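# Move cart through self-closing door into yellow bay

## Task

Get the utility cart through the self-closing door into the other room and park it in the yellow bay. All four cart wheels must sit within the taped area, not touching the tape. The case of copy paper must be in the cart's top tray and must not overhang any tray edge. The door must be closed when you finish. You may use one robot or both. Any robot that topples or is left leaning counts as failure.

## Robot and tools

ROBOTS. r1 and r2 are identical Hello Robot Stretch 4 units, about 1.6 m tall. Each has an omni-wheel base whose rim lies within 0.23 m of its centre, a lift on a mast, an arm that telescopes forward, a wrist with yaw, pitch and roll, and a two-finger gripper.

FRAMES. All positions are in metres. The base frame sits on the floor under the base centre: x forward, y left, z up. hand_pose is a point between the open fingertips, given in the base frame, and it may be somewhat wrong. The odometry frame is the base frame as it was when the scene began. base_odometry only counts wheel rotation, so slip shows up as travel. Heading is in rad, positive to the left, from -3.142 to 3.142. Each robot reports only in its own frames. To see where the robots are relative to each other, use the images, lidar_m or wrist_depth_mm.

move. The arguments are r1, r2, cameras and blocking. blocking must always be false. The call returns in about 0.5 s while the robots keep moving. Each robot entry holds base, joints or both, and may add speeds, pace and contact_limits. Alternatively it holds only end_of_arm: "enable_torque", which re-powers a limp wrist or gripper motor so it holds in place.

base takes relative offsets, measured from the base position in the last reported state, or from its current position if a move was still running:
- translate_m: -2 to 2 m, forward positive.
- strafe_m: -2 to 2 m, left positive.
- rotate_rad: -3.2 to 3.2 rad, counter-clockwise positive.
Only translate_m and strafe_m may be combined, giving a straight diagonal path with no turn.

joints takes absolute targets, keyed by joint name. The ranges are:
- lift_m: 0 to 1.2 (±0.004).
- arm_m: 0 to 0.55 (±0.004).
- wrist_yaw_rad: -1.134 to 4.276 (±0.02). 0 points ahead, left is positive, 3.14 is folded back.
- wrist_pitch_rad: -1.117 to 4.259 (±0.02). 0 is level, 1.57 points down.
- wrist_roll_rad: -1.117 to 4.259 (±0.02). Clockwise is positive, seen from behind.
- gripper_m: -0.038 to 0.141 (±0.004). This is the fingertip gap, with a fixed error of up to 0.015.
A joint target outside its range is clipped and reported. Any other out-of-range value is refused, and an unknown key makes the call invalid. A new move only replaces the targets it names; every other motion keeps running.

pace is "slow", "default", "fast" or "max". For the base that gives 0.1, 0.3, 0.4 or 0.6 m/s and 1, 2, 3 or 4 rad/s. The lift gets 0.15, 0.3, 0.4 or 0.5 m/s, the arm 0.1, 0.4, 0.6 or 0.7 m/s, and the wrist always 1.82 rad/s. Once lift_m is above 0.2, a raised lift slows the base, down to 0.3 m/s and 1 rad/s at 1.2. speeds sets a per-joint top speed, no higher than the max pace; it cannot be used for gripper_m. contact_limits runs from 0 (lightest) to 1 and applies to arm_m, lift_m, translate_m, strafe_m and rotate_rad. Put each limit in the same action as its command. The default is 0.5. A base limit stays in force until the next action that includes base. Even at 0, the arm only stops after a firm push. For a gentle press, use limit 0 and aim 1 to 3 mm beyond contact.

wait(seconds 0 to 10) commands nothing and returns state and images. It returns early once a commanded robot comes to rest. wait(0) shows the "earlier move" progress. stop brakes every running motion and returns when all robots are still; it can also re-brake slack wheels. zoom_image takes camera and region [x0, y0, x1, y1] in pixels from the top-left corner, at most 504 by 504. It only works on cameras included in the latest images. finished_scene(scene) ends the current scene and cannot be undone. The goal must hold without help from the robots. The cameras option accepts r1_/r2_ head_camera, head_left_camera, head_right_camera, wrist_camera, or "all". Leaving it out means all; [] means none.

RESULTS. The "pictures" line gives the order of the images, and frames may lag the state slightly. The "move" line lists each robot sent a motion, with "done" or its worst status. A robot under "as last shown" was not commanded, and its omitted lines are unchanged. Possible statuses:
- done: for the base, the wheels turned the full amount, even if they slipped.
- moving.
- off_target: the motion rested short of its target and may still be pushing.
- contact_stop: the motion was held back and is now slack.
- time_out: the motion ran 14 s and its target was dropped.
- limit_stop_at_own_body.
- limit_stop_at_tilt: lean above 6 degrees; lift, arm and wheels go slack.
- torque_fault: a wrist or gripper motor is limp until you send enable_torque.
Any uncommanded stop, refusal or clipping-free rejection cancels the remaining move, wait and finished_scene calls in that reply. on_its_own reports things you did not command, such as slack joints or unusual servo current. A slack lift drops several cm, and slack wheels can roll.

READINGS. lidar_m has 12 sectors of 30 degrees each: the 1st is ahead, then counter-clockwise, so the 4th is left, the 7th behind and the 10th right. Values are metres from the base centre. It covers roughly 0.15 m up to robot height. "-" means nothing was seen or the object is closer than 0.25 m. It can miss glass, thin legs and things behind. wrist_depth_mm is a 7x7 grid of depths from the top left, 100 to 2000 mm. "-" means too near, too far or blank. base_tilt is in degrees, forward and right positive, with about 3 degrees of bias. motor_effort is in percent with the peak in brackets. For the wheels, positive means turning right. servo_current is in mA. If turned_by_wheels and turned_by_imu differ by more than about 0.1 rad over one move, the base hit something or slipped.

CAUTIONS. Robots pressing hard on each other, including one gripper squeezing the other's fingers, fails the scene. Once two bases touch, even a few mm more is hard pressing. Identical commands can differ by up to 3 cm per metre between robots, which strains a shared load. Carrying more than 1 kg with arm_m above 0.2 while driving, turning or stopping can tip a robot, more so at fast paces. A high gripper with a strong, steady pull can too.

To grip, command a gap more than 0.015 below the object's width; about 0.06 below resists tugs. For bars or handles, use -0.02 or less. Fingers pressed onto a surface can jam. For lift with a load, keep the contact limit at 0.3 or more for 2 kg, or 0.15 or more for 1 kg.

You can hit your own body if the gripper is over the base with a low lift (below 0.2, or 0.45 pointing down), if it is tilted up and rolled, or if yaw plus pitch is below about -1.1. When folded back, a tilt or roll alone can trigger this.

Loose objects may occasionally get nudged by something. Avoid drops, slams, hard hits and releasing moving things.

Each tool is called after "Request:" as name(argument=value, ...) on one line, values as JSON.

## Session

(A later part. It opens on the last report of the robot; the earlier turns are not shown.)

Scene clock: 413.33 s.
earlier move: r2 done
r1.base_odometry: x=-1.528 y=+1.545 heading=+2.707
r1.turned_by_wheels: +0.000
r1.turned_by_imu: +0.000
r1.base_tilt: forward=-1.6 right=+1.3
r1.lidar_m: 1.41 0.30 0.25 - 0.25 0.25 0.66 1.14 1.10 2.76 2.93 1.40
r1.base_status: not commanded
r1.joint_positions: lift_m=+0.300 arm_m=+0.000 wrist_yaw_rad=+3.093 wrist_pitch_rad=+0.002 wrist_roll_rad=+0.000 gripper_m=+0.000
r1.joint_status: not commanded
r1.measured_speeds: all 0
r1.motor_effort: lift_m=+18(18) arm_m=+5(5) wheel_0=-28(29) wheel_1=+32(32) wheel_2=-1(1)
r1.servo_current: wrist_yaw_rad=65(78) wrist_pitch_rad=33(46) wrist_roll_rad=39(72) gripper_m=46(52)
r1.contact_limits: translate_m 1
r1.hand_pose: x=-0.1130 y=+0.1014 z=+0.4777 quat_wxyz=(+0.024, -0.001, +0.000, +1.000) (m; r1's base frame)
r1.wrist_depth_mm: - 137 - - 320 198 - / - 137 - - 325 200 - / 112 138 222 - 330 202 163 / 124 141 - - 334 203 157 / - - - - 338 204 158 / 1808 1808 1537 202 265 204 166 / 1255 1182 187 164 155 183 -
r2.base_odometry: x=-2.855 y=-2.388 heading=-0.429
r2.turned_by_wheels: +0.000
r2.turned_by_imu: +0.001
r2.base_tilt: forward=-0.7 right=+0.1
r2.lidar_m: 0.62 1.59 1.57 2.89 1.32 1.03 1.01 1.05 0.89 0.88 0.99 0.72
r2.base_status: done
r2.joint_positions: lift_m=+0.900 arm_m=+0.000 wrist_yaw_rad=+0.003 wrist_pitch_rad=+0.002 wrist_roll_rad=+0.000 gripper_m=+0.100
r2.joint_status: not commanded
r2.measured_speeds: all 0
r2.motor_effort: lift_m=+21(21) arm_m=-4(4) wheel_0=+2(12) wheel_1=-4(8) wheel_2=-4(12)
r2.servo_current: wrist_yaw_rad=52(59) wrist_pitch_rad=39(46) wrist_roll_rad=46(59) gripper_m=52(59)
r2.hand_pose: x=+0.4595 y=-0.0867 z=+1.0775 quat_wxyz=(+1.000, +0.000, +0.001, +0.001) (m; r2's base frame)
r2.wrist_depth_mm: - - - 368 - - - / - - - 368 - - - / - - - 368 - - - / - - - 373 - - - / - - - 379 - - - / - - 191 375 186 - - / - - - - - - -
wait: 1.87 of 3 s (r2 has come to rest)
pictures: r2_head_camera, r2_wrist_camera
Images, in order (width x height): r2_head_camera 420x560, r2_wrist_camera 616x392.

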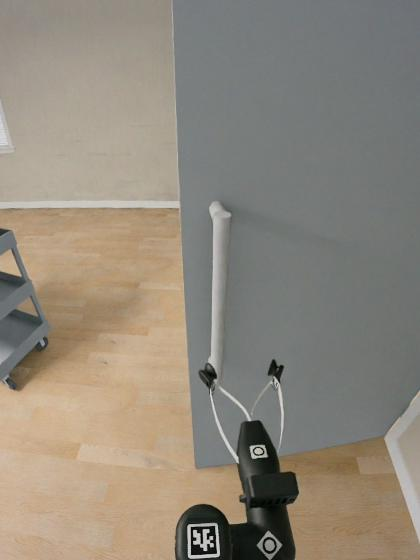

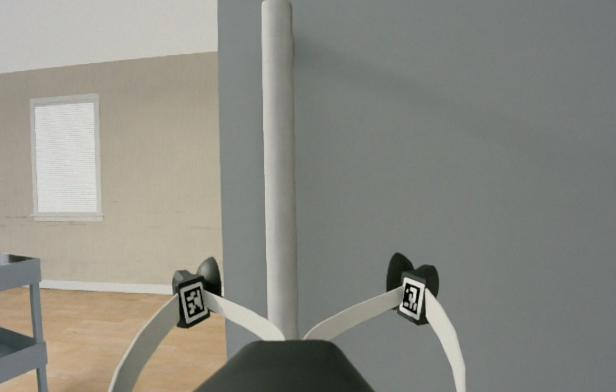

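Request:
move(blocking=false, r2={"base":{"strafe_m":0.02},"joints":{"lift_m":1.02}}, cameras=[])

Request:
wait(seconds=2, cameras=[])

Request:
move(blocking=false, r2={"joints":{"arm_m":0.11},"contact_limits":{"arm_m":0.1},"speeds":{"arm_m":0.1}}, cameras=[])

Request:
wait(seconds=2, cameras=["r2_head_camera","r2_wrist_camera"])

Scene clock: 424.00 s.
move: r2 moving
r1: as last shown
r1.base_tilt: forward=-1.5 right=+1.3
r1.lidar_m: 1.39 0.31 0.25 - 0.25 0.25 0.61 1.14 1.09 2.75 2.95 1.38
r1.motor_effort: lift_m=+18(18) arm_m=+5(5) wheel_0=-27(29) wheel_1=+32(32) wheel_2=-1(1)
r1.servo_current: wrist_yaw_rad=59(72) wrist_pitch_rad=39(46) wrist_roll_rad=52(65) gripper_m=39(46)
r1.contact_limits: translate_m 1
r1.wrist_depth_mm: - 137 - - 324 198 - / - 138 - - 325 201 - / 112 138 222 - 332 202 163 / 124 141 - - 334 203 157 / - - - - 336 204 158 / 1808 1808 1499 203 265 204 166 / 1255 1182 187 164 156 183 -
r2.base_odometry: x=-2.847 y=-2.370 heading=-0.429
r2.turned_by_wheels: +0.000
r2.turned_by_imu: +0.001
r2.base_tilt: forward=-0.6 right=+0.1
r2.lidar_m: 0.59 1.57 1.61 2.89 1.35 1.03 0.99 1.10 0.94 0.89 0.96 0.71
r2.base_status: strafe_m moving
r2.joint_positions: lift_m=+0.938 arm_m=+0.000 wrist_yaw_rad=+0.003 wrist_pitch_rad=+0.002 wrist_roll_rad=+0.000 gripper_m=+0.100
r2.joint_status: lift_m moving
r2.measured_speeds: translate_m=+0.000 strafe_m=+0.012 rotate_rad=+0.001 lift_m=+0.146 arm_m=+0.000 wrist_yaw_rad=+0.000 wrist_pitch_rad=+0.000 wrist_roll_rad=+0.000
r2.motor_effort: lift_m=+21(24) arm_m=-4(4) wheel_0=-4(12) wheel_1=+3(10) wheel_2=+0(4)
r2.servo_current: wrist_yaw_rad=52(52) wrist_pitch_rad=46(46) wrist_roll_rad=46(52) gripper_m=52(52)
r2.hand_pose: x=+0.4595 y=-0.0867 z=+1.1154 quat_wxyz=(+1.000, +0.000, +0.001, +0.001) (m; r2's base frame)
r2.wrist_depth_mm: - - - - - - - / - - - 373 - - - / - - - 373 - - - / - - - 373 - - - / - - - 373 - - - / - - 194 377 186 - - / - - - - - - -
pictures: none
No camera images: "cameras" was empty.

Scene clock: 425.03 s.
earlier move: r2 done
r1.base_odometry: x=-1.528 y=+1.545 heading=+2.707
r1.turned_by_wheels: +0.000
r1.turned_by_imu: +0.000
r1.base_tilt: forward=-1.6 right=+1.3
r1.lidar_m: 1.42 0.31 0.25 - 0.25 0.25 0.62 1.14 1.11 2.74 2.97 1.40
r1.base_status: not commanded
r1.joint_positions: lift_m=+0.300 arm_m=+0.000 wrist_yaw_rad=+3.093 wrist_pitch_rad=+0.002 wrist_roll_rad=+0.000 gripper_m=+0.000
r1.joint_status: not commanded
r1.measured_speeds: all 0
r1.motor_effort: lift_m=+18(18) arm_m=+5(5) wheel_0=-28(29) wheel_1=+32(32) wheel_2=-1(1)
r1.servo_current: wrist_yaw_rad=52(72) wrist_pitch_rad=46(46) wrist_roll_rad=39(65) gripper_m=39(52)
r1.contact_limits: translate_m 1
r1.hand_pose: x=-0.1130 y=+0.1014 z=+0.4777 quat_wxyz=(+0.024, -0.001, +0.000, +1.000) (m; r1's base frame)
r1.wrist_depth_mm: - 137 - - 324 198 - / - 138 - - 327 200 - / 112 138 223 - 329 202 163 / 124 142 - - 336 204 157 / - - - - 336 204 158 / 1808 1808 1537 202 265 206 165 / 1255 1182 188 164 155 183 -
r2.base_odometry: x=-2.847 y=-2.370 heading=-0.429
r2.turned_by_wheels: +0.000
r2.turned_by_imu: +0.000
r2.base_tilt: forward=-0.6 right=+0.0
r2.lidar_m: 0.60 1.59 1.58 2.88 1.31 1.03 1.02 1.10 0.93 0.89 0.99 0.71
r2.base_status: done
r2.joint_positions: lift_m=+1.020 arm_m=+0.000 wrist_yaw_rad=+0.003 wrist_pitch_rad=+0.002 wrist_roll_rad=+0.000 gripper_m=+0.100
r2.joint_status: all done
r2.measured_speeds: all 0
r2.motor_effort: lift_m=+21(25) arm_m=-4(4) wheel_0=-1(12) wheel_1=+3(10) wheel_2=+0(4)
r2.servo_current: wrist_yaw_rad=46(52) wrist_pitch_rad=46(46) wrist_roll_rad=39(52) gripper_m=52(59)
r2.hand_pose: x=+0.4595 y=-0.0867 z=+1.1975 quat_wxyz=(+1.000, +0.000, +0.001, +0.001) (m; r2's base frame)
r2.wrist_depth_mm: - - - - - - - / - - - - - - - / - - - 370 - - - / - - - 373 - - - / - - - 377 - - - / - - 195 377 185 - - / - - - - - - -
wait: 1.03 of 2 s (r2 has come to rest)
pictures: none
No camera images: "cameras" was empty.

Scene clock: 425.53 s.
move: r2 moving
r1: as last shown
r1.base_tilt: forward=-1.6 right=+1.2
r1.lidar_m: 1.41 0.32 0.25 - 0.25 0.27 0.62 1.15 1.10 2.75 2.97 1.39
r1.servo_current: wrist_yaw_rad=46(59) wrist_pitch_rad=46(46) wrist_roll_rad=52(59) gripper_m=52(52)
r1.contact_limits: translate_m 1
r1.wrist_depth_mm: - 137 - - 324 198 - / - 138 - - 325 200 - / 112 138 221 - 329 202 163 / 124 141 - - 334 204 157 / - - - - 338 204 158 / 1863 1808 1499 202 266 204 166 / 1281 1205 188 164 156 183 -
r2.base_odometry: x=-2.847 y=-2.370 heading=-0.429
r2.turned_by_wheels: +0.000
r2.turned_by_imu: +0.000
r2.base_tilt: forward=-0.7 right=+0.0
r2.lidar_m: 0.60 1.57 1.59 2.91 1.32 1.02 0.99 1.09 0.92 0.89 0.99 0.72
r2.base_status: not commanded
r2.joint_positions: lift_m=+1.020 arm_m=+0.038 wrist_yaw_rad=+0.003 wrist_pitch_rad=+0.002 wrist_roll_rad=+0.000 gripper_m=+0.100
r2.joint_status: arm_m moving
r2.measured_speeds: translate_m=+0.000 strafe_m=+0.000 rotate_rad=+0.000 lift_m=+0.000 arm_m=+0.100 wrist_yaw_rad=+0.000 wrist_pitch_rad=+0.000 wrist_roll_rad=+0.000
r2.motor_effort: lift_m=+21(21) arm_m=+10(13) wheel_0=-1(1) wheel_1=+2(3) wheel_2=+0(0)
r2.servo_current: wrist_yaw_rad=39(59) wrist_pitch_rad=39(46) wrist_roll_rad=33(65) gripper_m=52(52)
r2.contact_limits: arm_m 0.1
r2.hand_pose: x=+0.4971 y=-0.0867 z=+1.1975 quat_wxyz=(+1.000, +0.000, +0.001, +0.001) (m; r2's base frame)
r2.wrist_depth_mm: - - - - - - - / - - - - - - - / - - - 338 - - - / - - - 343 - - - / - - - 343 - - - / - - 190 342 185 - - / - - - - - - -
pictures: none
No camera images: "cameras" was empty.

Scene clock: 426.67 s.
earlier move: r2 done
r1.base_odometry: x=-1.528 y=+1.545 heading=+2.707
r1.turned_by_wheels: +0.000
r1.turned_by_imu: +0.000
r1.base_tilt: forward=-1.6 right=+1.3
r1.lidar_m: 1.42 0.31 0.25 - 0.25 0.25 0.62 1.14 1.10 2.74 2.97 1.40
r1.base_status: not commanded
r1.joint_positions: lift_m=+0.300 arm_m=+0.000 wrist_yaw_rad=+3.093 wrist_pitch_rad=+0.002 wrist_roll_rad=+0.000 gripper_m=+0.000
r1.joint_status: not commanded
r1.measured_speeds: all 0
r1.motor_effort: lift_m=+18(18) arm_m=+5(5) wheel_0=-29(29) wheel_1=+32(32) wheel_2=-1(1)
r1.servo_current: wrist_yaw_rad=59(65) wrist_pitch_rad=46(46) wrist_roll_rad=52(65) gripper_m=46(52)
r1.contact_limits: translate_m 1
r1.hand_pose: x=-0.1130 y=+0.1014 z=+0.4777 quat_wxyz=(+0.024, -0.001, +0.000, +1.000) (m; r1's base frame)
r1.wrist_depth_mm: - 137 - - 324 198 - / - 138 - - 325 200 - / 112 138 223 - 332 202 164 / 124 141 - - 334 202 158 / - - - - 336 204 158 / 1756 1756 1537 202 266 206 166 / 1229 1205 189 164 156 183 -
r2.base_odometry: x=-2.847 y=-2.370 heading=-0.429
r2.turned_by_wheels: +0.000
r2.turned_by_imu: +0.000
r2.base_tilt: forward=-0.7 right=+0.1
r2.lidar_m: 0.59 1.57 1.60 2.90 1.34 1.02 1.01 1.08 0.94 0.89 1.00 0.73
r2.base_status: not commanded
r2.joint_positions: lift_m=+1.020 arm_m=+0.110 wrist_yaw_rad=+0.003 wrist_pitch_rad=+0.002 wrist_roll_rad=+0.000 gripper_m=+0.100
r2.joint_status: all done
r2.measured_speeds: all 0
r2.motor_effort: lift_m=+21(21) arm_m=+7(13) wheel_0=+0(1) wheel_1=+3(3) wheel_2=+0(0)
r2.servo_current: wrist_yaw_rad=33(59) wrist_pitch_rad=39(46) wrist_roll_rad=52(65) gripper_m=52(59)
r2.contact_limits: arm_m 0.1
r2.hand_pose: x=+0.5693 y=-0.0867 z=+1.1975 quat_wxyz=(+1.000, +0.000, +0.001, +0.001) (m; r2's base frame)
r2.wrist_depth_mm: - - 336 338 340 343 345 / - - 338 340 343 345 347 / - - 340 268 345 347 349 / - - 343 270 347 349 353 / - - 343 276 349 351 355 / - - 197 270 195 355 357 / - - - - 353 355 359
wait: 1.13 of 2 s (r2 has come to rest)
pictures: r2_head_camera, r2_wrist_camera
Images, in order (width x height): r2_head_camera 420x560, r2_wrist_camera 616x392.

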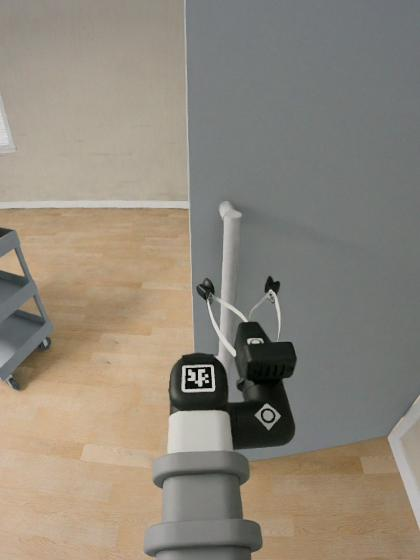

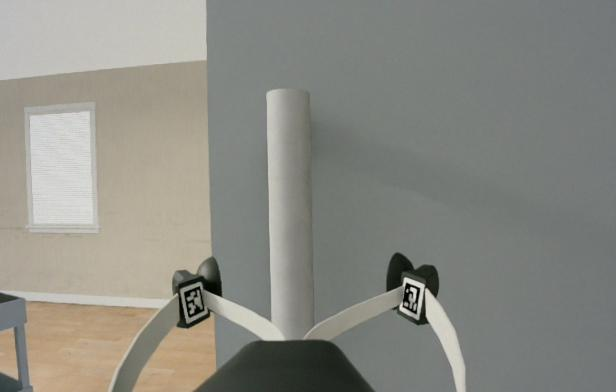

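Request:
move(blocking=false, r2={"joints":{"arm_m":0.175},"contact_limits":{"arm_m":0.1},"speeds":{"arm_m":0.1}}, cameras=[])

Request:
wait(seconds=2, cameras=["r2_head_camera","r2_wrist_camera"])

Request:
move(blocking=false, r2={"joints":{"gripper_m":-0.025}}, cameras=[])

Request:
wait(seconds=2, cameras=["r2_head_camera","r2_wrist_camera"])

Scene clock: 435.40 s.
move: r2 moving
r1: as last shown
r1.lidar_m: 1.41 0.31 0.25 - 0.25 0.26 0.61 1.13 1.10 2.75 2.96 1.40
r1.motor_effort: lift_m=+18(18) arm_m=+5(5) wheel_0=-28(29) wheel_1=+32(32) wheel_2=-1(1)
r1.servo_current: wrist_yaw_rad=46(59) wrist_pitch_rad=39(52) wrist_roll_rad=65(65) gripper_m=39(46)
r1.contact_limits: translate_m 1
r1.wrist_depth_mm: - 137 - - 324 199 - / - 137 - - 327 200 - / 112 138 223 - 330 202 163 / 124 141 - - 332 204 158 / - - - - 336 204 158 / 1756 1808 1499 203 265 204 166 / 1281 1205 188 164 156 183 -
r2.base_odometry: x=-2.847 y=-2.370 heading=-0.429
r2.turned_by_wheels: +0.000
r2.turned_by_imu: +0.000
r2.base_tilt: forward=-0.7 right=+0.0
r2.lidar_m: 0.60 1.60 1.56 2.92 1.36 1.01 1.00 1.10 0.94 0.91 1.01 0.72
r2.base_status: not commanded
r2.joint_positions: lift_m=+1.020 arm_m=+0.148 wrist_yaw_rad=+0.003 wrist_pitch_rad=+0.002 wrist_roll_rad=+0.000 gripper_m=+0.100
r2.joint_status: arm_m moving
r2.measured_speeds: translate_m=+0.000 strafe_m=+0.000 rotate_rad=+0.000 lift_m=+0.000 arm_m=+0.100 wrist_yaw_rad=+0.000 wrist_pitch_rad=+0.000 wrist_roll_rad=+0.000
r2.motor_effort: lift_m=+21(21) arm_m=+8(11) wheel_0=+0(1) wheel_1=+2(3) wheel_2=+0(0)
r2.servo_current: wrist_yaw_rad=52(59) wrist_pitch_rad=39(46) wrist_roll_rad=46(59) gripper_m=59(59)
r2.contact_limits: arm_m 0.1
r2.hand_pose: x=+0.6071 y=-0.0867 z=+1.1975 quat_wxyz=(+1.000, +0.000, +0.001, +0.001) (m; r2's base frame)
r2.wrist_depth_mm: - - 301 303 306 309 312 / - - 301 306 309 312 314 / - - 304 229 312 312 317 / - - 304 309 310 315 319 / - - 310 241 314 319 322 / - - 200 230 197 322 324 / - - 310 - 320 322 325
pictures: none
No camera images: "cameras" was empty.

Scene clock: 436.10 s.
earlier move: r2 done
r1.base_odometry: x=-1.528 y=+1.545 heading=+2.707
r1.turned_by_wheels: +0.000
r1.turned_by_imu: +0.000
r1.base_tilt: forward=-1.6 right=+1.3
r1.lidar_m: 1.41 0.31 0.25 - 0.25 0.26 0.62 1.14 1.11 2.76 2.96 1.41
r1.base_status: not commanded
r1.joint_positions: lift_m=+0.300 arm_m=+0.000 wrist_yaw_rad=+3.093 wrist_pitch_rad=+0.002 wrist_roll_rad=+0.000 gripper_m=+0.000
r1.joint_status: not commanded
r1.measured_speeds: all 0
r1.motor_effort: lift_m=+18(18) arm_m=+5(5) wheel_0=-28(29) wheel_1=+32(32) wheel_2=-1(1)
r1.servo_current: wrist_yaw_rad=46(65) wrist_pitch_rad=39(52) wrist_roll_rad=46(65) gripper_m=46(52)
r1.contact_limits: translate_m 1
r1.hand_pose: x=-0.1130 y=+0.1014 z=+0.4777 quat_wxyz=(+0.024, -0.001, +0.000, +1.000) (m; r1's base frame)
r1.wrist_depth_mm: - 137 - - 324 199 - / - 137 - - 327 200 - / 112 138 222 - 330 202 163 / 124 142 - - 336 203 157 / - - - - 338 204 158 / 1863 1756 1430 202 265 205 166 / 1281 1205 187 164 156 183 -
r2.base_odometry: x=-2.847 y=-2.370 heading=-0.429
r2.turned_by_wheels: +0.000
r2.turned_by_imu: +0.000
r2.base_tilt: forward=-0.7 right=+0.1
r2.lidar_m: 0.58 1.57 1.59 2.92 1.33 1.01 1.02 1.06 0.92 0.91 0.99 0.74
r2.base_status: not commanded
r2.joint_positions: lift_m=+1.020 arm_m=+0.175 wrist_yaw_rad=+0.003 wrist_pitch_rad=+0.002 wrist_roll_rad=+0.000 gripper_m=+0.100
r2.joint_status: all done
r2.measured_speeds: all 0
r2.motor_effort: lift_m=+21(21) arm_m=+7(11) wheel_0=-1(1) wheel_1=+3(3) wheel_2=+0(0)
r2.servo_current: wrist_yaw_rad=46(59) wrist_pitch_rad=46(46) wrist_roll_rad=39(59) gripper_m=46(59)
r2.contact_limits: arm_m 0.1
r2.hand_pose: x=+0.6343 y=-0.0867 z=+1.1975 quat_wxyz=(+1.000, +0.000, +0.001, +0.001) (m; r2's base frame)
r2.wrist_depth_mm: - - 272 273 276 279 281 / - - 272 276 278 279 283 / - - 274 278 279 282 285 / - - 276 278 281 283 287 / - - 277 209 283 287 287 / - - 206 201 194 289 290 / - - 281 - 286 290 293
wait: 0.70 of 2 s (r2 has come to rest)
pictures: r2_head_camera, r2_wrist_camera
Images, in order (width x height): r2_head_camera 420x560, r2_wrist_camera 616x392.

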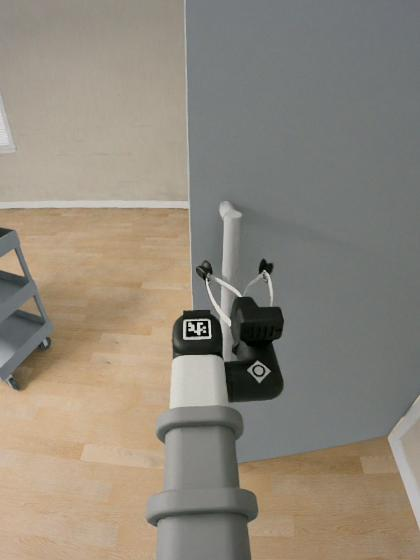

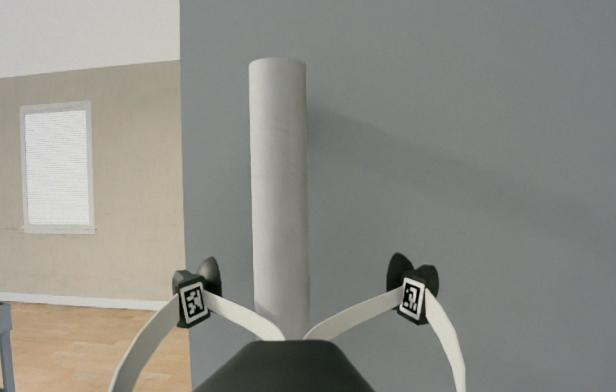

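Scene clock: 436.60 s.
move: r2 moving
r1: as last shown
r1.lidar_m: 1.42 0.30 0.25 - 0.25 0.26 0.62 1.15 1.11 2.74 2.97 1.40
r1.servo_current: wrist_yaw_rad=39(72) wrist_pitch_rad=39(46) wrist_roll_rad=46(59) gripper_m=33(52)
r1.contact_limits: translate_m 1
r1.wrist_depth_mm: - 137 - - 320 198 - / - 138 - - 325 200 - / 112 138 222 - 329 202 163 / 124 141 - - 334 203 157 / - - - - 338 204 158 / 1756 1808 1499 202 266 206 166 / 1281 1205 187 165 156 183 -
r2.base_odometry: x=-2.847 y=-2.370 heading=-0.429
r2.turned_by_wheels: +0.000
r2.turned_by_imu: +0.000
r2.base_tilt: forward=-0.7 right=+0.0
r2.lidar_m: 0.64 1.56 1.59 2.91 1.32 1.03 1.00 1.07 0.94 0.88 0.99 0.71
r2.base_status: not commanded
r2.joint_positions: lift_m=+1.020 arm_m=+0.175 wrist_yaw_rad=+0.003 wrist_pitch_rad=+0.002 wrist_roll_rad=+0.000 gripper_m=+0.083
r2.joint_status: gripper_m moving
r2.measured_speeds: all 0
r2.motor_effort: lift_m=+21(21) arm_m=+7(7) wheel_0=-1(1) wheel_1=+3(3) wheel_2=+0(0)
r2.servo_current: wrist_yaw_rad=46(52) wrist_pitch_rad=46(46) wrist_roll_rad=52(52) gripper_m=124(124)
r2.contact_limits: arm_m 0.1
r2.hand_pose: x=+0.6343 y=-0.0867 z=+1.1975 quat_wxyz=(+1.000, +0.000, +0.001, +0.001) (m; r2's base frame)
r2.wrist_depth_mm: - - 271 274 277 278 282 / - - 273 276 279 279 283 / - - 274 277 279 282 285 / - - 276 279 282 285 286 / - - 278 209 283 287 287 / - - 200 209 189 289 290 / - - 281 - 287 290 290
pictures: none
No camera images: "cameras" was empty.

Scene clock: 438.07 s.
earlier move: r2 done
r1.base_odometry: x=-1.528 y=+1.545 heading=+2.707
r1.turned_by_wheels: +0.000
r1.turned_by_imu: +0.000
r1.base_tilt: forward=-1.6 right=+1.3
r1.lidar_m: 1.42 0.31 0.25 - 0.25 0.26 0.62 1.16 1.10 2.76 2.97 1.40
r1.base_status: not commanded
r1.joint_positions: lift_m=+0.300 arm_m=+0.000 wrist_yaw_rad=+3.093 wrist_pitch_rad=+0.002 wrist_roll_rad=+0.000 gripper_m=+0.000
r1.joint_status: not commanded
r1.measured_speeds: all 0
r1.motor_effort: lift_m=+18(18) arm_m=+5(5) wheel_0=-28(29) wheel_1=+32(32) wheel_2=-1(1)
r1.servo_current: wrist_yaw_rad=72(72) wrist_pitch_rad=39(52) wrist_roll_rad=46(65) gripper_m=46(52)
r1.contact_limits: translate_m 1
r1.hand_pose: x=-0.1130 y=+0.1014 z=+0.4777 quat_wxyz=(+0.024, -0.001, +0.000, +1.000) (m; r1's base frame)
r1.wrist_depth_mm: - 137 - - 320 199 - / - 137 - - 325 200 - / 112 138 223 - 332 202 163 / 124 141 - - 332 203 157 / - - - - 336 204 158 / 1863 1808 1464 204 266 205 166 / 1308 1205 188 164 156 183 -
r2.base_odometry: x=-2.847 y=-2.369 heading=-0.428
r2.turned_by_wheels: +0.001
r2.turned_by_imu: +0.001
r2.base_tilt: forward=-0.6 right=+0.1
r2.lidar_m: 0.60 1.58 1.60 2.91 1.31 1.04 1.00 1.07 0.92 0.89 0.98 0.72
r2.base_status: not commanded
r2.joint_positions: lift_m=+1.020 arm_m=+0.175 wrist_yaw_rad=+0.008 wrist_pitch_rad=+0.002 wrist_roll_rad=+0.000 gripper_m=-0.023
r2.joint_status: all done
r2.measured_speeds: all 0
r2.motor_effort: lift_m=+21(21) arm_m=-3(8) wheel_0=+3(3) wheel_1=+3(3) wheel_2=+5(5)
r2.servo_current: wrist_yaw_rad=59(65) wrist_pitch_rad=33(46) wrist_roll_rad=59(59) gripper_m=176(351)
r2.contact_limits: arm_m 0.1
r2.hand_pose: x=+0.6350 y=-0.0851 z=+1.1975 quat_wxyz=(+1.000, +0.000, +0.001, +0.004) (m; r2's base frame)
r2.wrist_depth_mm: - - 270 270 271 272 273 / - - 271 195 272 273 274 / - - 272 202 274 274 277 / - - 274 200 276 277 278 / - - 276 202 277 279 281 / - - 184 198 181 279 281 / - 158 279 - 282 282 282
wait: 1.47 of 2 s (r2 has come to rest)
pictures: r2_head_camera, r2_wrist_camera
Images, in order (width x height): r2_head_camera 420x560, r2_wrist_camera 616x392.

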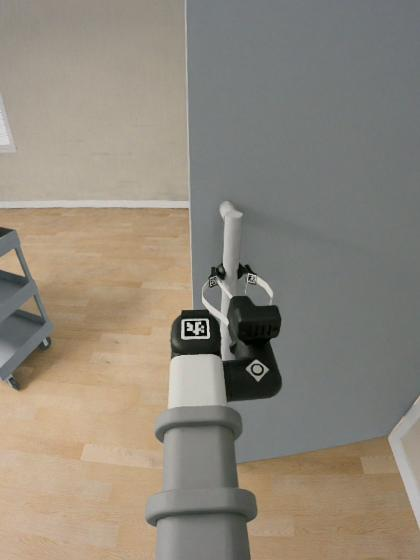

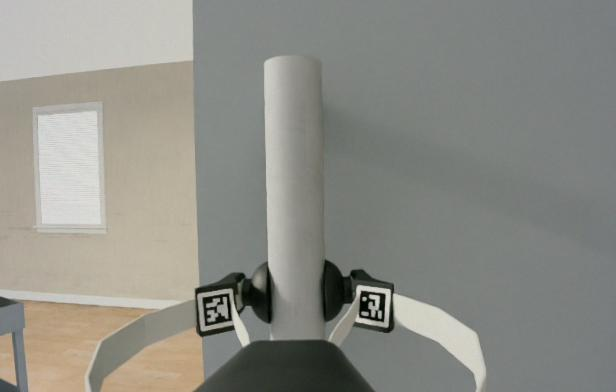

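Request:
move(blocking=false, r2={"joints":{"gripper_m":-0.038}}, r1={"base":{"strafe_m":-0.15},"pace":"slow"}, cameras=[])

Request:
wait(seconds=3, cameras=["r2_head_camera","r2_wrist_camera","r1_head_left_camera"])

Scene clock: 444.13 s.
move: r1 contact_stop; r2 moving
r1.base_odometry: x=-1.528 y=+1.545 heading=+2.707
r1.turned_by_wheels: +0.000
r1.turned_by_imu: +0.000
r1.base_tilt: forward=-1.6 right=+1.3
r1.lidar_m: 1.41 0.30 0.25 - 0.25 0.25 0.61 1.14 1.09 2.76 2.96 1.40
r1.base_status: strafe_m contact_stop (by the wheels' count: -0.001 of -0.150)
r1.joint_positions: lift_m=+0.300 arm_m=+0.000 wrist_yaw_rad=+3.093 wrist_pitch_rad=+0.002 wrist_roll_rad=+0.000 gripper_m=+0.000
r1.joint_status: not commanded
r1.measured_speeds: all 0
r1.on_its_own: the wheels are slack since a contact_stop
r1.motor_effort: lift_m=+18(18) arm_m=+5(5) wheel_0=+0(28) wheel_1=+0(31) wheel_2=+0(1)
r1.servo_current: wrist_yaw_rad=46(65) wrist_pitch_rad=39(46) wrist_roll_rad=46(59) gripper_m=39(52)
r1.hand_pose: x=-0.1130 y=+0.1014 z=+0.4777 quat_wxyz=(+0.024, -0.001, +0.000, +1.000) (m; r1's base frame)
r1.wrist_depth_mm: - 137 - - 324 199 - / - 137 - - 329 200 - / 112 138 223 - 332 202 164 / 124 142 - - 334 203 158 / - - - - 336 204 158 / 1808 1808 1499 202 265 206 166 / 1255 1182 188 164 156 184 -
r2.base_odometry: x=-2.847 y=-2.369 heading=-0.428
r2.turned_by_wheels: +0.000
r2.turned_by_imu: +0.001
r2.base_tilt: forward=-0.6 right=+0.0
r2.lidar_m: 0.60 1.55 1.60 2.90 1.35 1.03 1.02 1.10 0.92 0.90 0.98 0.70
r2.base_status: not commanded
r2.joint_positions: lift_m=+1.020 arm_m=+0.175 wrist_yaw_rad=+0.009 wrist_pitch_rad=+0.002 wrist_roll_rad=+0.000 gripper_m=-0.036
r2.joint_status: gripper_m moving
r2.measured_speeds: all 0
r2.motor_effort: lift_m=+21(21) arm_m=-3(4) wheel_0=+3(4) wheel_1=+3(3) wheel_2=+6(6)
r2.servo_current: wrist_yaw_rad=78(78) wrist_pitch_rad=46(46) wrist_roll_rad=39(59) gripper_m=208(306)
r2.contact_limits: arm_m 0.1
r2.hand_pose: x=+0.6350 y=-0.0849 z=+1.1975 quat_wxyz=(+1.000, +0.000, +0.001, +0.004) (m; r2's base frame)
r2.wrist_depth_mm: - - 270 270 271 271 272 / - - 271 196 272 272 274 / - - 273 200 274 274 276 / - - 274 200 276 276 278 / - - 276 201 276 278 278 / - - 182 197 179 279 281 / - - 279 - 281 281 282
pictures: none
No camera images: "cameras" was empty.

not run: a stop that you did not command came earlier in this reply.

Request:
move(blocking=false, r1={"base":{"strafe_m":-0.15},"pace":"slow","contact_limits":{"strafe_m":1.0}}, cameras=[])

Request:
wait(seconds=2, cameras=["r2_head_camera","r2_wrist_camera","r1_head_left_camera"])

Scene clock: 448.23 s.
earlier move: r2 done
move: r1 moving
r1.base_odometry: x=-1.522 y=+1.558 heading=+2.707
r1.turned_by_wheels: +0.000
r1.turned_by_imu: +0.000
r1.base_tilt: forward=-1.6 right=+1.3
r1.lidar_m: 1.39 0.30 0.25 - 0.25 0.29 0.64 1.12 1.08 2.75 2.98 1.38
r1.base_status: strafe_m moving
r1.joint_positions: lift_m=+0.300 arm_m=+0.000 wrist_yaw_rad=+3.093 wrist_pitch_rad=+0.002 wrist_roll_rad=+0.000 gripper_m=+0.000
r1.joint_status: not commanded
r1.measured_speeds: translate_m=+0.000 strafe_m=-0.056 rotate_rad=+0.001 lift_m=+0.000 arm_m=+0.000 wrist_yaw_rad=+0.000 wrist_pitch_rad=+0.000 wrist_roll_rad=+0.000
r1.motor_effort: lift_m=+18(18) arm_m=+5(5) wheel_0=+6(8) wheel_1=-4(8) wheel_2=-1(1)
r1.servo_current: wrist_yaw_rad=33(59) wrist_pitch_rad=46(52) wrist_roll_rad=46(59) gripper_m=39(52)
r1.contact_limits: strafe_m 1
r1.hand_pose: x=-0.1130 y=+0.1014 z=+0.4777 quat_wxyz=(+0.024, -0.001, +0.000, +1.000) (m; r1's base frame)
r1.wrist_depth_mm: - 137 - - 353 230 170 / - 137 - - 359 221 172 / 112 138 223 - 362 236 173 / 124 141 - - 368 224 174 / - - - - 373 224 175 / 1808 1808 1464 203 293 226 175 / 1281 1182 187 164 156 202 -
r2.base_odometry: x=-2.847 y=-2.369 heading=-0.428
r2.turned_by_wheels: +0.000
r2.turned_by_imu: +0.000
r2.base_tilt: forward=-0.6 right=+0.1
r2.lidar_m: 0.60 1.59 1.59 2.90 1.31 1.02 0.98 1.07 0.91 0.90 1.00 0.72
r2.base_status: not commanded
r2.joint_positions: lift_m=+1.020 arm_m=+0.175 wrist_yaw_rad=+0.009 wrist_pitch_rad=+0.002 wrist_roll_rad=+0.000 gripper_m=-0.036
r2.joint_status: all done
r2.measured_speeds: all 0
r2.motor_effort: lift_m=+21(21) arm_m=-4(4) wheel_0=+3(4) wheel_1=+2(3) wheel_2=+6(7)
r2.servo_current: wrist_yaw_rad=72(72) wrist_pitch_rad=46(46) wrist_roll_rad=39(59) gripper_m=195(202)
r2.contact_limits: arm_m 0.1
r2.hand_pose: x=+0.6350 y=-0.0849 z=+1.1975 quat_wxyz=(+1.000, +0.000, +0.001, +0.004) (m; r2's base frame)
r2.wrist_depth_mm: - - 268 270 270 273 272 / - - 271 196 272 273 273 / - - 271 201 274 276 276 / - - 273 200 276 277 276 / - - 277 200 277 278 278 / - - 182 196 178 278 281 / - - 278 - 279 281 282
pictures: none
No camera images: "cameras" was empty.

Scene clock: 450.23 s.
earlier move: r1 moving
r1.base_odometry: x=-1.465 y=+1.681 heading=+2.708
r1.turned_by_wheels: +0.000
r1.turned_by_imu: -0.001
r1.base_tilt: forward=-1.6 right=+1.3
r1.lidar_m: 1.35 2.78 0.36 0.31 0.33 0.43 3.62 0.99 1.10 2.60 2.81 1.36
r1.base_status: strafe_m moving
r1.joint_positions: lift_m=+0.300 arm_m=+0.000 wrist_yaw_rad=+3.093 wrist_pitch_rad=+0.002 wrist_roll_rad=+0.000 gripper_m=+0.000
r1.joint_status: not commanded
r1.measured_speeds: all 0
r1.motor_effort: lift_m=+18(18) arm_m=+5(5) wheel_0=+1(9) wheel_1=-5(8) wheel_2=+0(2)
r1.servo_current: wrist_yaw_rad=39(72) wrist_pitch_rad=46(52) wrist_roll_rad=46(59) gripper_m=46(52)
r1.contact_limits: strafe_m 1
r1.hand_pose: x=-0.1130 y=+0.1014 z=+0.4777 quat_wxyz=(+0.024, -0.001, +0.000, +1.000) (m; r1's base frame)
r1.wrist_depth_mm: - 137 - - - 442 343 / - 137 - - - 449 347 / 112 138 221 - - 455 349 / 124 141 - - - 455 338 / - - - - - 459 342 / 1808 1808 1537 204 181 459 355 / 1281 1182 188 183 145 413 353
r2.base_odometry: x=-2.847 y=-2.369 heading=-0.428
r2.turned_by_wheels: +0.000
r2.turned_by_imu: +0.000
r2.base_tilt: forward=-0.6 right=+0.1
r2.lidar_m: 0.59 1.57 1.56 2.91 1.33 1.02 1.02 1.08 0.94 0.91 1.00 0.70
r2.base_status: not commanded
r2.joint_positions: lift_m=+1.020 arm_m=+0.175 wrist_yaw_rad=+0.009 wrist_pitch_rad=+0.002 wrist_roll_rad=+0.000 gripper_m=-0.036
r2.joint_status: all done
r2.measured_speeds: all 0
r2.motor_effort: lift_m=+21(21) arm_m=-3(4) wheel_0=+3(4) wheel_1=+2(3) wheel_2=+7(7)
r2.servo_current: wrist_yaw_rad=59(72) wrist_pitch_rad=52(52) wrist_roll_rad=33(59) gripper_m=195(208)
r2.contact_limits: arm_m 0.1
r2.hand_pose: x=+0.6350 y=-0.0849 z=+1.1975 quat_wxyz=(+1.000, +0.000, +0.001, +0.004) (m; r2's base frame)
r2.wrist_depth_mm: - - 268 270 271 271 273 / - - 271 196 272 272 273 / - - 273 200 274 276 276 / - - 274 200 274 277 278 / - - 274 202 277 277 279 / - - 182 196 178 278 281 / - - 278 - 281 281 282
wait: 2.00 s; no rest
pictures: r1_head_left_camera, r2_head_camera, r2_wrist_camera
Images, in order (width x height): r1_head_left_camera 420x672, r2_head_camera 420x560, r2_wrist_camera 616x392.

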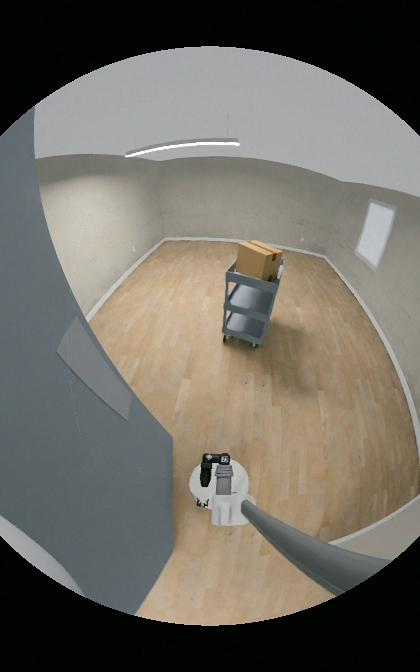

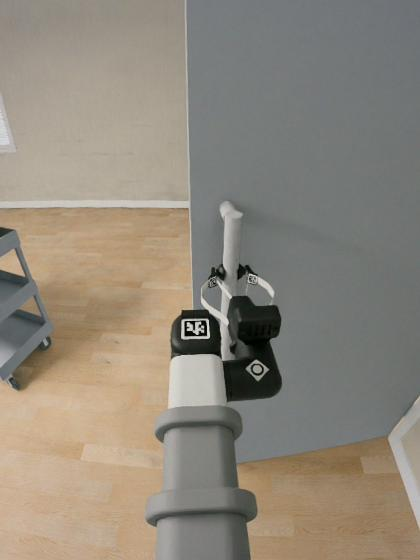

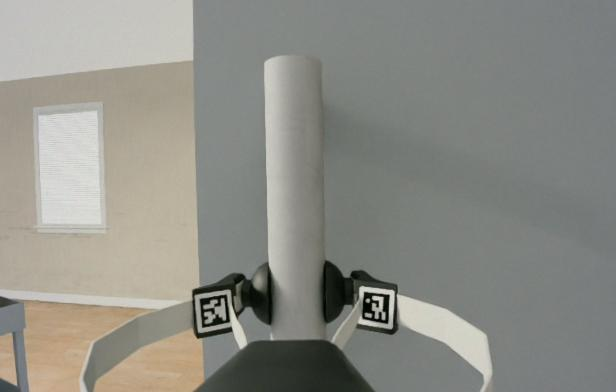

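Request:
wait(seconds=1, cameras=[])

Request:
move(blocking=false, r1={"base":{"rotate_rad":-0.12}}, cameras=[])

Request:
wait(seconds=2, cameras=[])

Request:
move(blocking=false, r1={"base":{"strafe_m":-1.1},"joints":{"lift_m":0.7}}, cameras=[])

Request:
wait(seconds=7, cameras=["r1_head_camera","r1_head_left_camera"])

Scene clock: 464.63 s.
earlier move: r1 done
r1.base_odometry: x=-1.465 y=+1.681 heading=+2.708
r1.turned_by_wheels: +0.000
r1.turned_by_imu: +0.000
r1.base_tilt: forward=-1.6 right=+1.3
r1.lidar_m: 1.37 2.80 0.34 0.32 0.31 0.45 3.64 1.01 1.04 2.60 2.79 1.36
r1.base_status: done
r1.joint_positions: lift_m=+0.300 arm_m=+0.000 wrist_yaw_rad=+3.093 wrist_pitch_rad=+0.002 wrist_roll_rad=+0.000 gripper_m=+0.000
r1.joint_status: not commanded
r1.measured_speeds: all 0
r1.motor_effort: lift_m=+18(18) arm_m=+5(5) wheel_0=+4(9) wheel_1=-2(8) wheel_2=+0(2)
r1.servo_current: wrist_yaw_rad=52(72) wrist_pitch_rad=39(52) wrist_roll_rad=52(59) gripper_m=46(52)
r1.contact_limits: strafe_m 1
r1.hand_pose: x=-0.1130 y=+0.1014 z=+0.4777 quat_wxyz=(+0.024, -0.001, +0.000, +1.000) (m; r1's base frame)
r1.wrist_depth_mm: - 137 - - - 445 343 / - 138 - - - 449 349 / 112 138 222 - - 452 351 / 124 141 - - - 455 342 / - - - - - 462 342 / 1756 1863 1430 204 181 459 357 / 1281 1205 187 183 145 413 355
r2.base_odometry: x=-2.847 y=-2.369 heading=-0.428
r2.turned_by_wheels: +0.000
r2.turned_by_imu: +0.000
r2.base_tilt: forward=-0.6 right=+0.0
r2.lidar_m: 0.61 1.56 1.58 2.91 1.30 1.02 1.00 1.09 0.93 0.91 0.98 0.71
r2.base_status: not commanded
r2.joint_positions: lift_m=+1.020 arm_m=+0.175 wrist_yaw_rad=+0.009 wrist_pitch_rad=+0.002 wrist_roll_rad=+0.000 gripper_m=-0.036
r2.joint_status: all done
r2.measured_speeds: all 0
r2.motor_effort: lift_m=+21(21) arm_m=-3(4) wheel_0=+3(4) wheel_1=+2(3) wheel_2=+6(7)
r2.servo_current: wrist_yaw_rad=65(72) wrist_pitch_rad=46(52) wrist_roll_rad=46(59) gripper_m=195(208)
r2.contact_limits: arm_m 0.1
r2.hand_pose: x=+0.6350 y=-0.0849 z=+1.1975 quat_wxyz=(+1.000, +0.000, +0.001, +0.004) (m; r2's base frame)
r2.wrist_depth_mm: - - 270 271 271 271 273 / - - 272 196 273 273 273 / - - 272 200 274 276 276 / - - 273 200 276 277 276 / - - 277 200 277 277 278 / - - 182 196 178 279 281 / - - 279 - 281 281 283
wait: 0.00 of 1 s (r1 has come to rest)
pictures: none
No camera images: "cameras" was empty.

Scene clock: 465.13 s.
move: r1 moving
r1.base_odometry: x=-1.465 y=+1.681 heading=+2.588
r1.turned_by_wheels: -0.120
r1.turned_by_imu: -0.120
r1.base_tilt: forward=-1.6 right=+1.3
r1.lidar_m: 1.34 3.10 0.36 0.31 0.29 0.41 3.70 1.04 1.01 2.52 2.69 3.62
r1.base_status: rotate_rad moving
r1.joint_positions: lift_m=+0.300 arm_m=+0.000 wrist_yaw_rad=+3.093 wrist_pitch_rad=+0.002 wrist_roll_rad=+0.000 gripper_m=+0.000
r1.joint_status: not commanded
r1.measured_speeds: translate_m=+0.000 strafe_m=+0.000 rotate_rad=-0.016 lift_m=+0.000 arm_m=+0.000 wrist_yaw_rad=+0.000 wrist_pitch_rad=+0.000 wrist_roll_rad=+0.000
r1.motor_effort: lift_m=+18(18) arm_m=+5(5) wheel_0=+3(7) wheel_1=+0(8) wheel_2=+1(6)
r1.servo_current: wrist_yaw_rad=65(65) wrist_pitch_rad=39(52) wrist_roll_rad=39(59) gripper_m=46(46)
r1.hand_pose: x=-0.1130 y=+0.1014 z=+0.4777 quat_wxyz=(+0.024, -0.001, +0.000, +1.000) (m; r1's base frame)
r1.wrist_depth_mm: - 137 - - 517 399 320 / - 138 - - 517 404 324 / 112 138 223 - 525 404 325 / 124 142 - - 530 407 327 / - - - - 530 407 319 / 1808 1808 1537 204 182 413 317 / 1229 1182 188 183 145 377 317
r2: as last shown
r2.lidar_m: 0.59 1.59 1.60 2.91 1.31 1.03 1.01 1.10 0.93 0.90 0.98 0.71
r2.motor_effort: lift_m=+21(21) arm_m=-4(4) wheel_0=+3(4) wheel_1=+3(3) wheel_2=+7(7)
r2.servo_current: wrist_yaw_rad=72(72) wrist_pitch_rad=39(46) wrist_roll_rad=46(52) gripper_m=195(208)
r2.contact_limits: arm_m 0.1
r2.wrist_depth_mm: - - 270 270 271 272 272 / - - 272 196 272 273 273 / - - 273 201 274 274 276 / - - 274 200 273 277 278 / - - 274 201 277 278 278 / - - 183 197 178 278 281 / - - 279 - 281 281 282
pictures: none
No camera images: "cameras" was empty.

Scene clock: 465.43 s.
earlier move: r1 done
r1.base_odometry: x=-1.465 y=+1.681 heading=+2.588
r1.turned_by_wheels: +0.000
r1.turned_by_imu: +0.000
r1.base_tilt: forward=-1.6 right=+1.3
r1.lidar_m: 1.35 3.10 0.38 0.32 0.32 0.38 3.69 1.03 1.01 2.49 2.71 3.62
r1.base_status: done
r1.joint_positions: lift_m=+0.300 arm_m=+0.000 wrist_yaw_rad=+3.093 wrist_pitch_rad=+0.002 wrist_roll_rad=+0.000 gripper_m=+0.000
r1.joint_status: not commanded
r1.measured_speeds: all 0
r1.motor_effort: lift_m=+18(18) arm_m=+5(5) wheel_0=+2(7) wheel_1=+0(8) wheel_2=+1(6)
r1.servo_current: wrist_yaw_rad=33(65) wrist_pitch_rad=39(52) wrist_roll_rad=65(65) gripper_m=46(52)
r1.hand_pose: x=-0.1130 y=+0.1014 z=+0.4777 quat_wxyz=(+0.024, -0.001, +0.000, +1.000) (m; r1's base frame)
r1.wrist_depth_mm: - 137 - - 517 397 320 / - 138 - - 517 402 322 / 112 138 222 - 530 404 327 / 124 142 - - 530 407 327 / - - - - 535 410 317 / 1808 1756 1499 203 183 413 317 / 1255 1182 188 183 145 373 319
r2.base_odometry: x=-2.847 y=-2.369 heading=-0.428
r2.turned_by_wheels: +0.000
r2.turned_by_imu: +0.000
r2.base_tilt: forward=-0.6 right=+0.1
r2.lidar_m: 0.62 1.56 1.56 2.90 1.30 1.03 1.00 1.09 0.93 0.91 1.00 0.72
r2.base_status: not commanded
r2.joint_positions: lift_m=+1.020 arm_m=+0.175 wrist_yaw_rad=+0.009 wrist_pitch_rad=+0.002 wrist_roll_rad=+0.000 gripper_m=-0.036
r2.joint_status: not commanded
r2.measured_speeds: all 0
r2.motor_effort: lift_m=+21(21) arm_m=-4(4) wheel_0=+3(4) wheel_1=+3(3) wheel_2=+7(7)
r2.servo_current: wrist_yaw_rad=65(72) wrist_pitch_rad=39(46) wrist_roll_rad=39(59) gripper_m=202(208)
r2.contact_limits: arm_m 0.1
r2.hand_pose: x=+0.6350 y=-0.0849 z=+1.1975 quat_wxyz=(+1.000, +0.000, +0.001, +0.004) (m; r2's base frame)
r2.wrist_depth_mm: - - 270 271 271 272 272 / - - 271 196 272 272 273 / - - 272 201 274 274 276 / - - 274 200 276 276 277 / - - 276 201 277 277 279 / - - 182 196 178 281 281 / - - 279 - 281 282 283
wait: 0.30 of 2 s (r1 has come to rest)
pictures: none
No camera images: "cameras" was empty.

Scene clock: 465.93 s.
move: r1 moving
r1.base_odometry: x=-1.446 y=+1.712 heading=+2.588
r1.turned_by_wheels: +0.000
r1.turned_by_imu: +0.000
r1.base_tilt: forward=-1.6 right=+1.2
r1.lidar_m: 1.35 3.13 0.41 0.35 0.36 0.45 3.67 1.00 0.99 2.50 2.65 3.58
r1.base_status: strafe_m moving
r1.joint_positions: lift_m=+0.337 arm_m=+0.000 wrist_yaw_rad=+3.093 wrist_pitch_rad=+0.002 wrist_roll_rad=+0.000 gripper_m=+0.000
r1.joint_status: lift_m moving
r1.measured_speeds: translate_m=+0.000 strafe_m=-0.140 rotate_rad=+0.000 lift_m=+0.146 arm_m=+0.000 wrist_yaw_rad=+0.000 wrist_pitch_rad=+0.000 wrist_roll_rad=+0.000
r1.motor_effort: lift_m=+27(27) arm_m=+5(5) wheel_0=+9(12) wheel_1=-9(11) wheel_2=+1(2)
r1.servo_current: wrist_yaw_rad=59(65) wrist_pitch_rad=46(52) wrist_roll_rad=26(52) gripper_m=39(46)
r1.hand_pose: x=-0.1130 y=+0.1014 z=+0.5150 quat_wxyz=(+0.024, -0.001, +0.000, +1.000) (m; r1's base frame)
r1.wrist_depth_mm: 135 137 - - 564 442 355 / 108 138 - - - 445 359 / 113 138 234 - - 445 359 / 131 146 - - - 452 351 / - - - - 778 449 364 / 1921 1863 1576 204 182 455 364 / 1366 1281 187 183 145 415 366
r2: as last shown
r2.lidar_m: 0.61 1.58 1.58 2.90 1.35 1.00 1.01 1.09 0.94 0.90 1.00 0.72
r2.motor_effort: lift_m=+21(21) arm_m=-4(4) wheel_0=+3(4) wheel_1=+3(3) wheel_2=+6(7)
r2.servo_current: wrist_yaw_rad=59(72) wrist_pitch_rad=46(46) wrist_roll_rad=46(52) gripper_m=202(202)
r2.contact_limits: arm_m 0.1
r2.wrist_depth_mm: - - 268 271 271 272 273 / - - 271 195 272 273 273 / - - 273 201 276 273 276 / - - 274 200 276 277 278 / - - 276 200 278 277 281 / - - 182 197 178 279 282 / - - 278 - 279 282 282
pictures: none
No camera images: "cameras" was empty.

Scene clock: 470.43 s.
earlier move: r1 done
r1.base_odometry: x=-0.886 y=+2.617 heading=+2.588
r1.turned_by_wheels: +0.000
r1.turned_by_imu: -0.006
r1.base_tilt: forward=-1.6 right=+1.3
r1.lidar_m: 5.13 1.55 3.32 1.39 1.37 0.67 0.63 0.64 0.89 1.50 1.54 2.05
r1.base_status: done
r1.joint_positions: lift_m=+0.700 arm_m=+0.000 wrist_yaw_rad=+3.093 wrist_pitch_rad=+0.002 wrist_roll_rad=+0.000 gripper_m=+0.000
r1.joint_status: all done
r1.measured_speeds: all 0
r1.motor_effort: lift_m=+25(28) arm_m=+5(5) wheel_0=+2(12) wheel_1=-1(12) wheel_2=+0(2)
r1.servo_current: wrist_yaw_rad=39(72) wrist_pitch_rad=39(52) wrist_roll_rad=39(65) gripper_m=46(52)
r1.hand_pose: x=-0.1130 y=+0.1014 z=+0.8771 quat_wxyz=(+0.024, -0.001, +0.000, +1.000) (m; r1's base frame)
r1.wrist_depth_mm: 136 137 - - - - - / 108 138 - - - - - / 113 138 226 - - - - / 132 146 248 - - - - / - - - - - - - / - - 186 202 182 - - / - 132 158 145 135 - -
r2.base_odometry: x=-2.847 y=-2.369 heading=-0.428
r2.turned_by_wheels: +0.000
r2.turned_by_imu: +0.001
r2.base_tilt: forward=-0.6 right=+0.1
r2.lidar_m: 0.63 1.58 1.57 2.90 1.31 1.01 0.99 1.10 0.91 0.91 0.99 0.74
r2.base_status: not commanded
r2.joint_positions: lift_m=+1.020 arm_m=+0.175 wrist_yaw_rad=+0.009 wrist_pitch_rad=+0.002 wrist_roll_rad=+0.000 gripper_m=-0.036
r2.joint_status: not commanded
r2.measured_speeds: all 0
r2.motor_effort: lift_m=+21(21) arm_m=-4(4) wheel_0=+3(4) wheel_1=+3(3) wheel_2=+7(7)
r2.servo_current: wrist_yaw_rad=65(72) wrist_pitch_rad=39(52) wrist_roll_rad=46(65) gripper_m=195(208)
r2.contact_limits: arm_m 0.1
r2.hand_pose: x=+0.6350 y=-0.0849 z=+1.1975 quat_wxyz=(+1.000, +0.000, +0.001, +0.004) (m; r2's base frame)
r2.wrist_depth_mm: - - 270 270 271 271 272 / - - 271 196 272 273 273 / - - 272 201 274 274 274 / - - 274 200 274 276 277 / - - 277 201 277 277 279 / - - 183 197 178 281 281 / - - 278 - 281 279 282
wait: 4.50 of 7 s (r1 has come to rest)
pictures: r1_head_camera, r1_head_left_camera
Images, in order (width x height): r1_head_camera 420x560, r1_head_left_camera 420x672.

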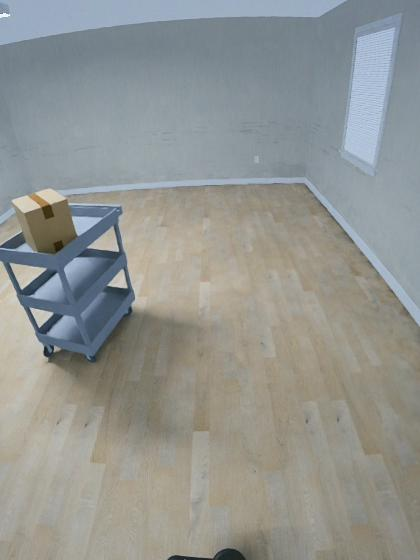

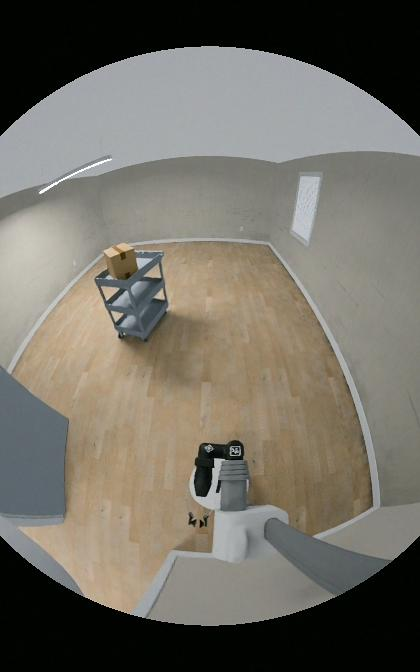

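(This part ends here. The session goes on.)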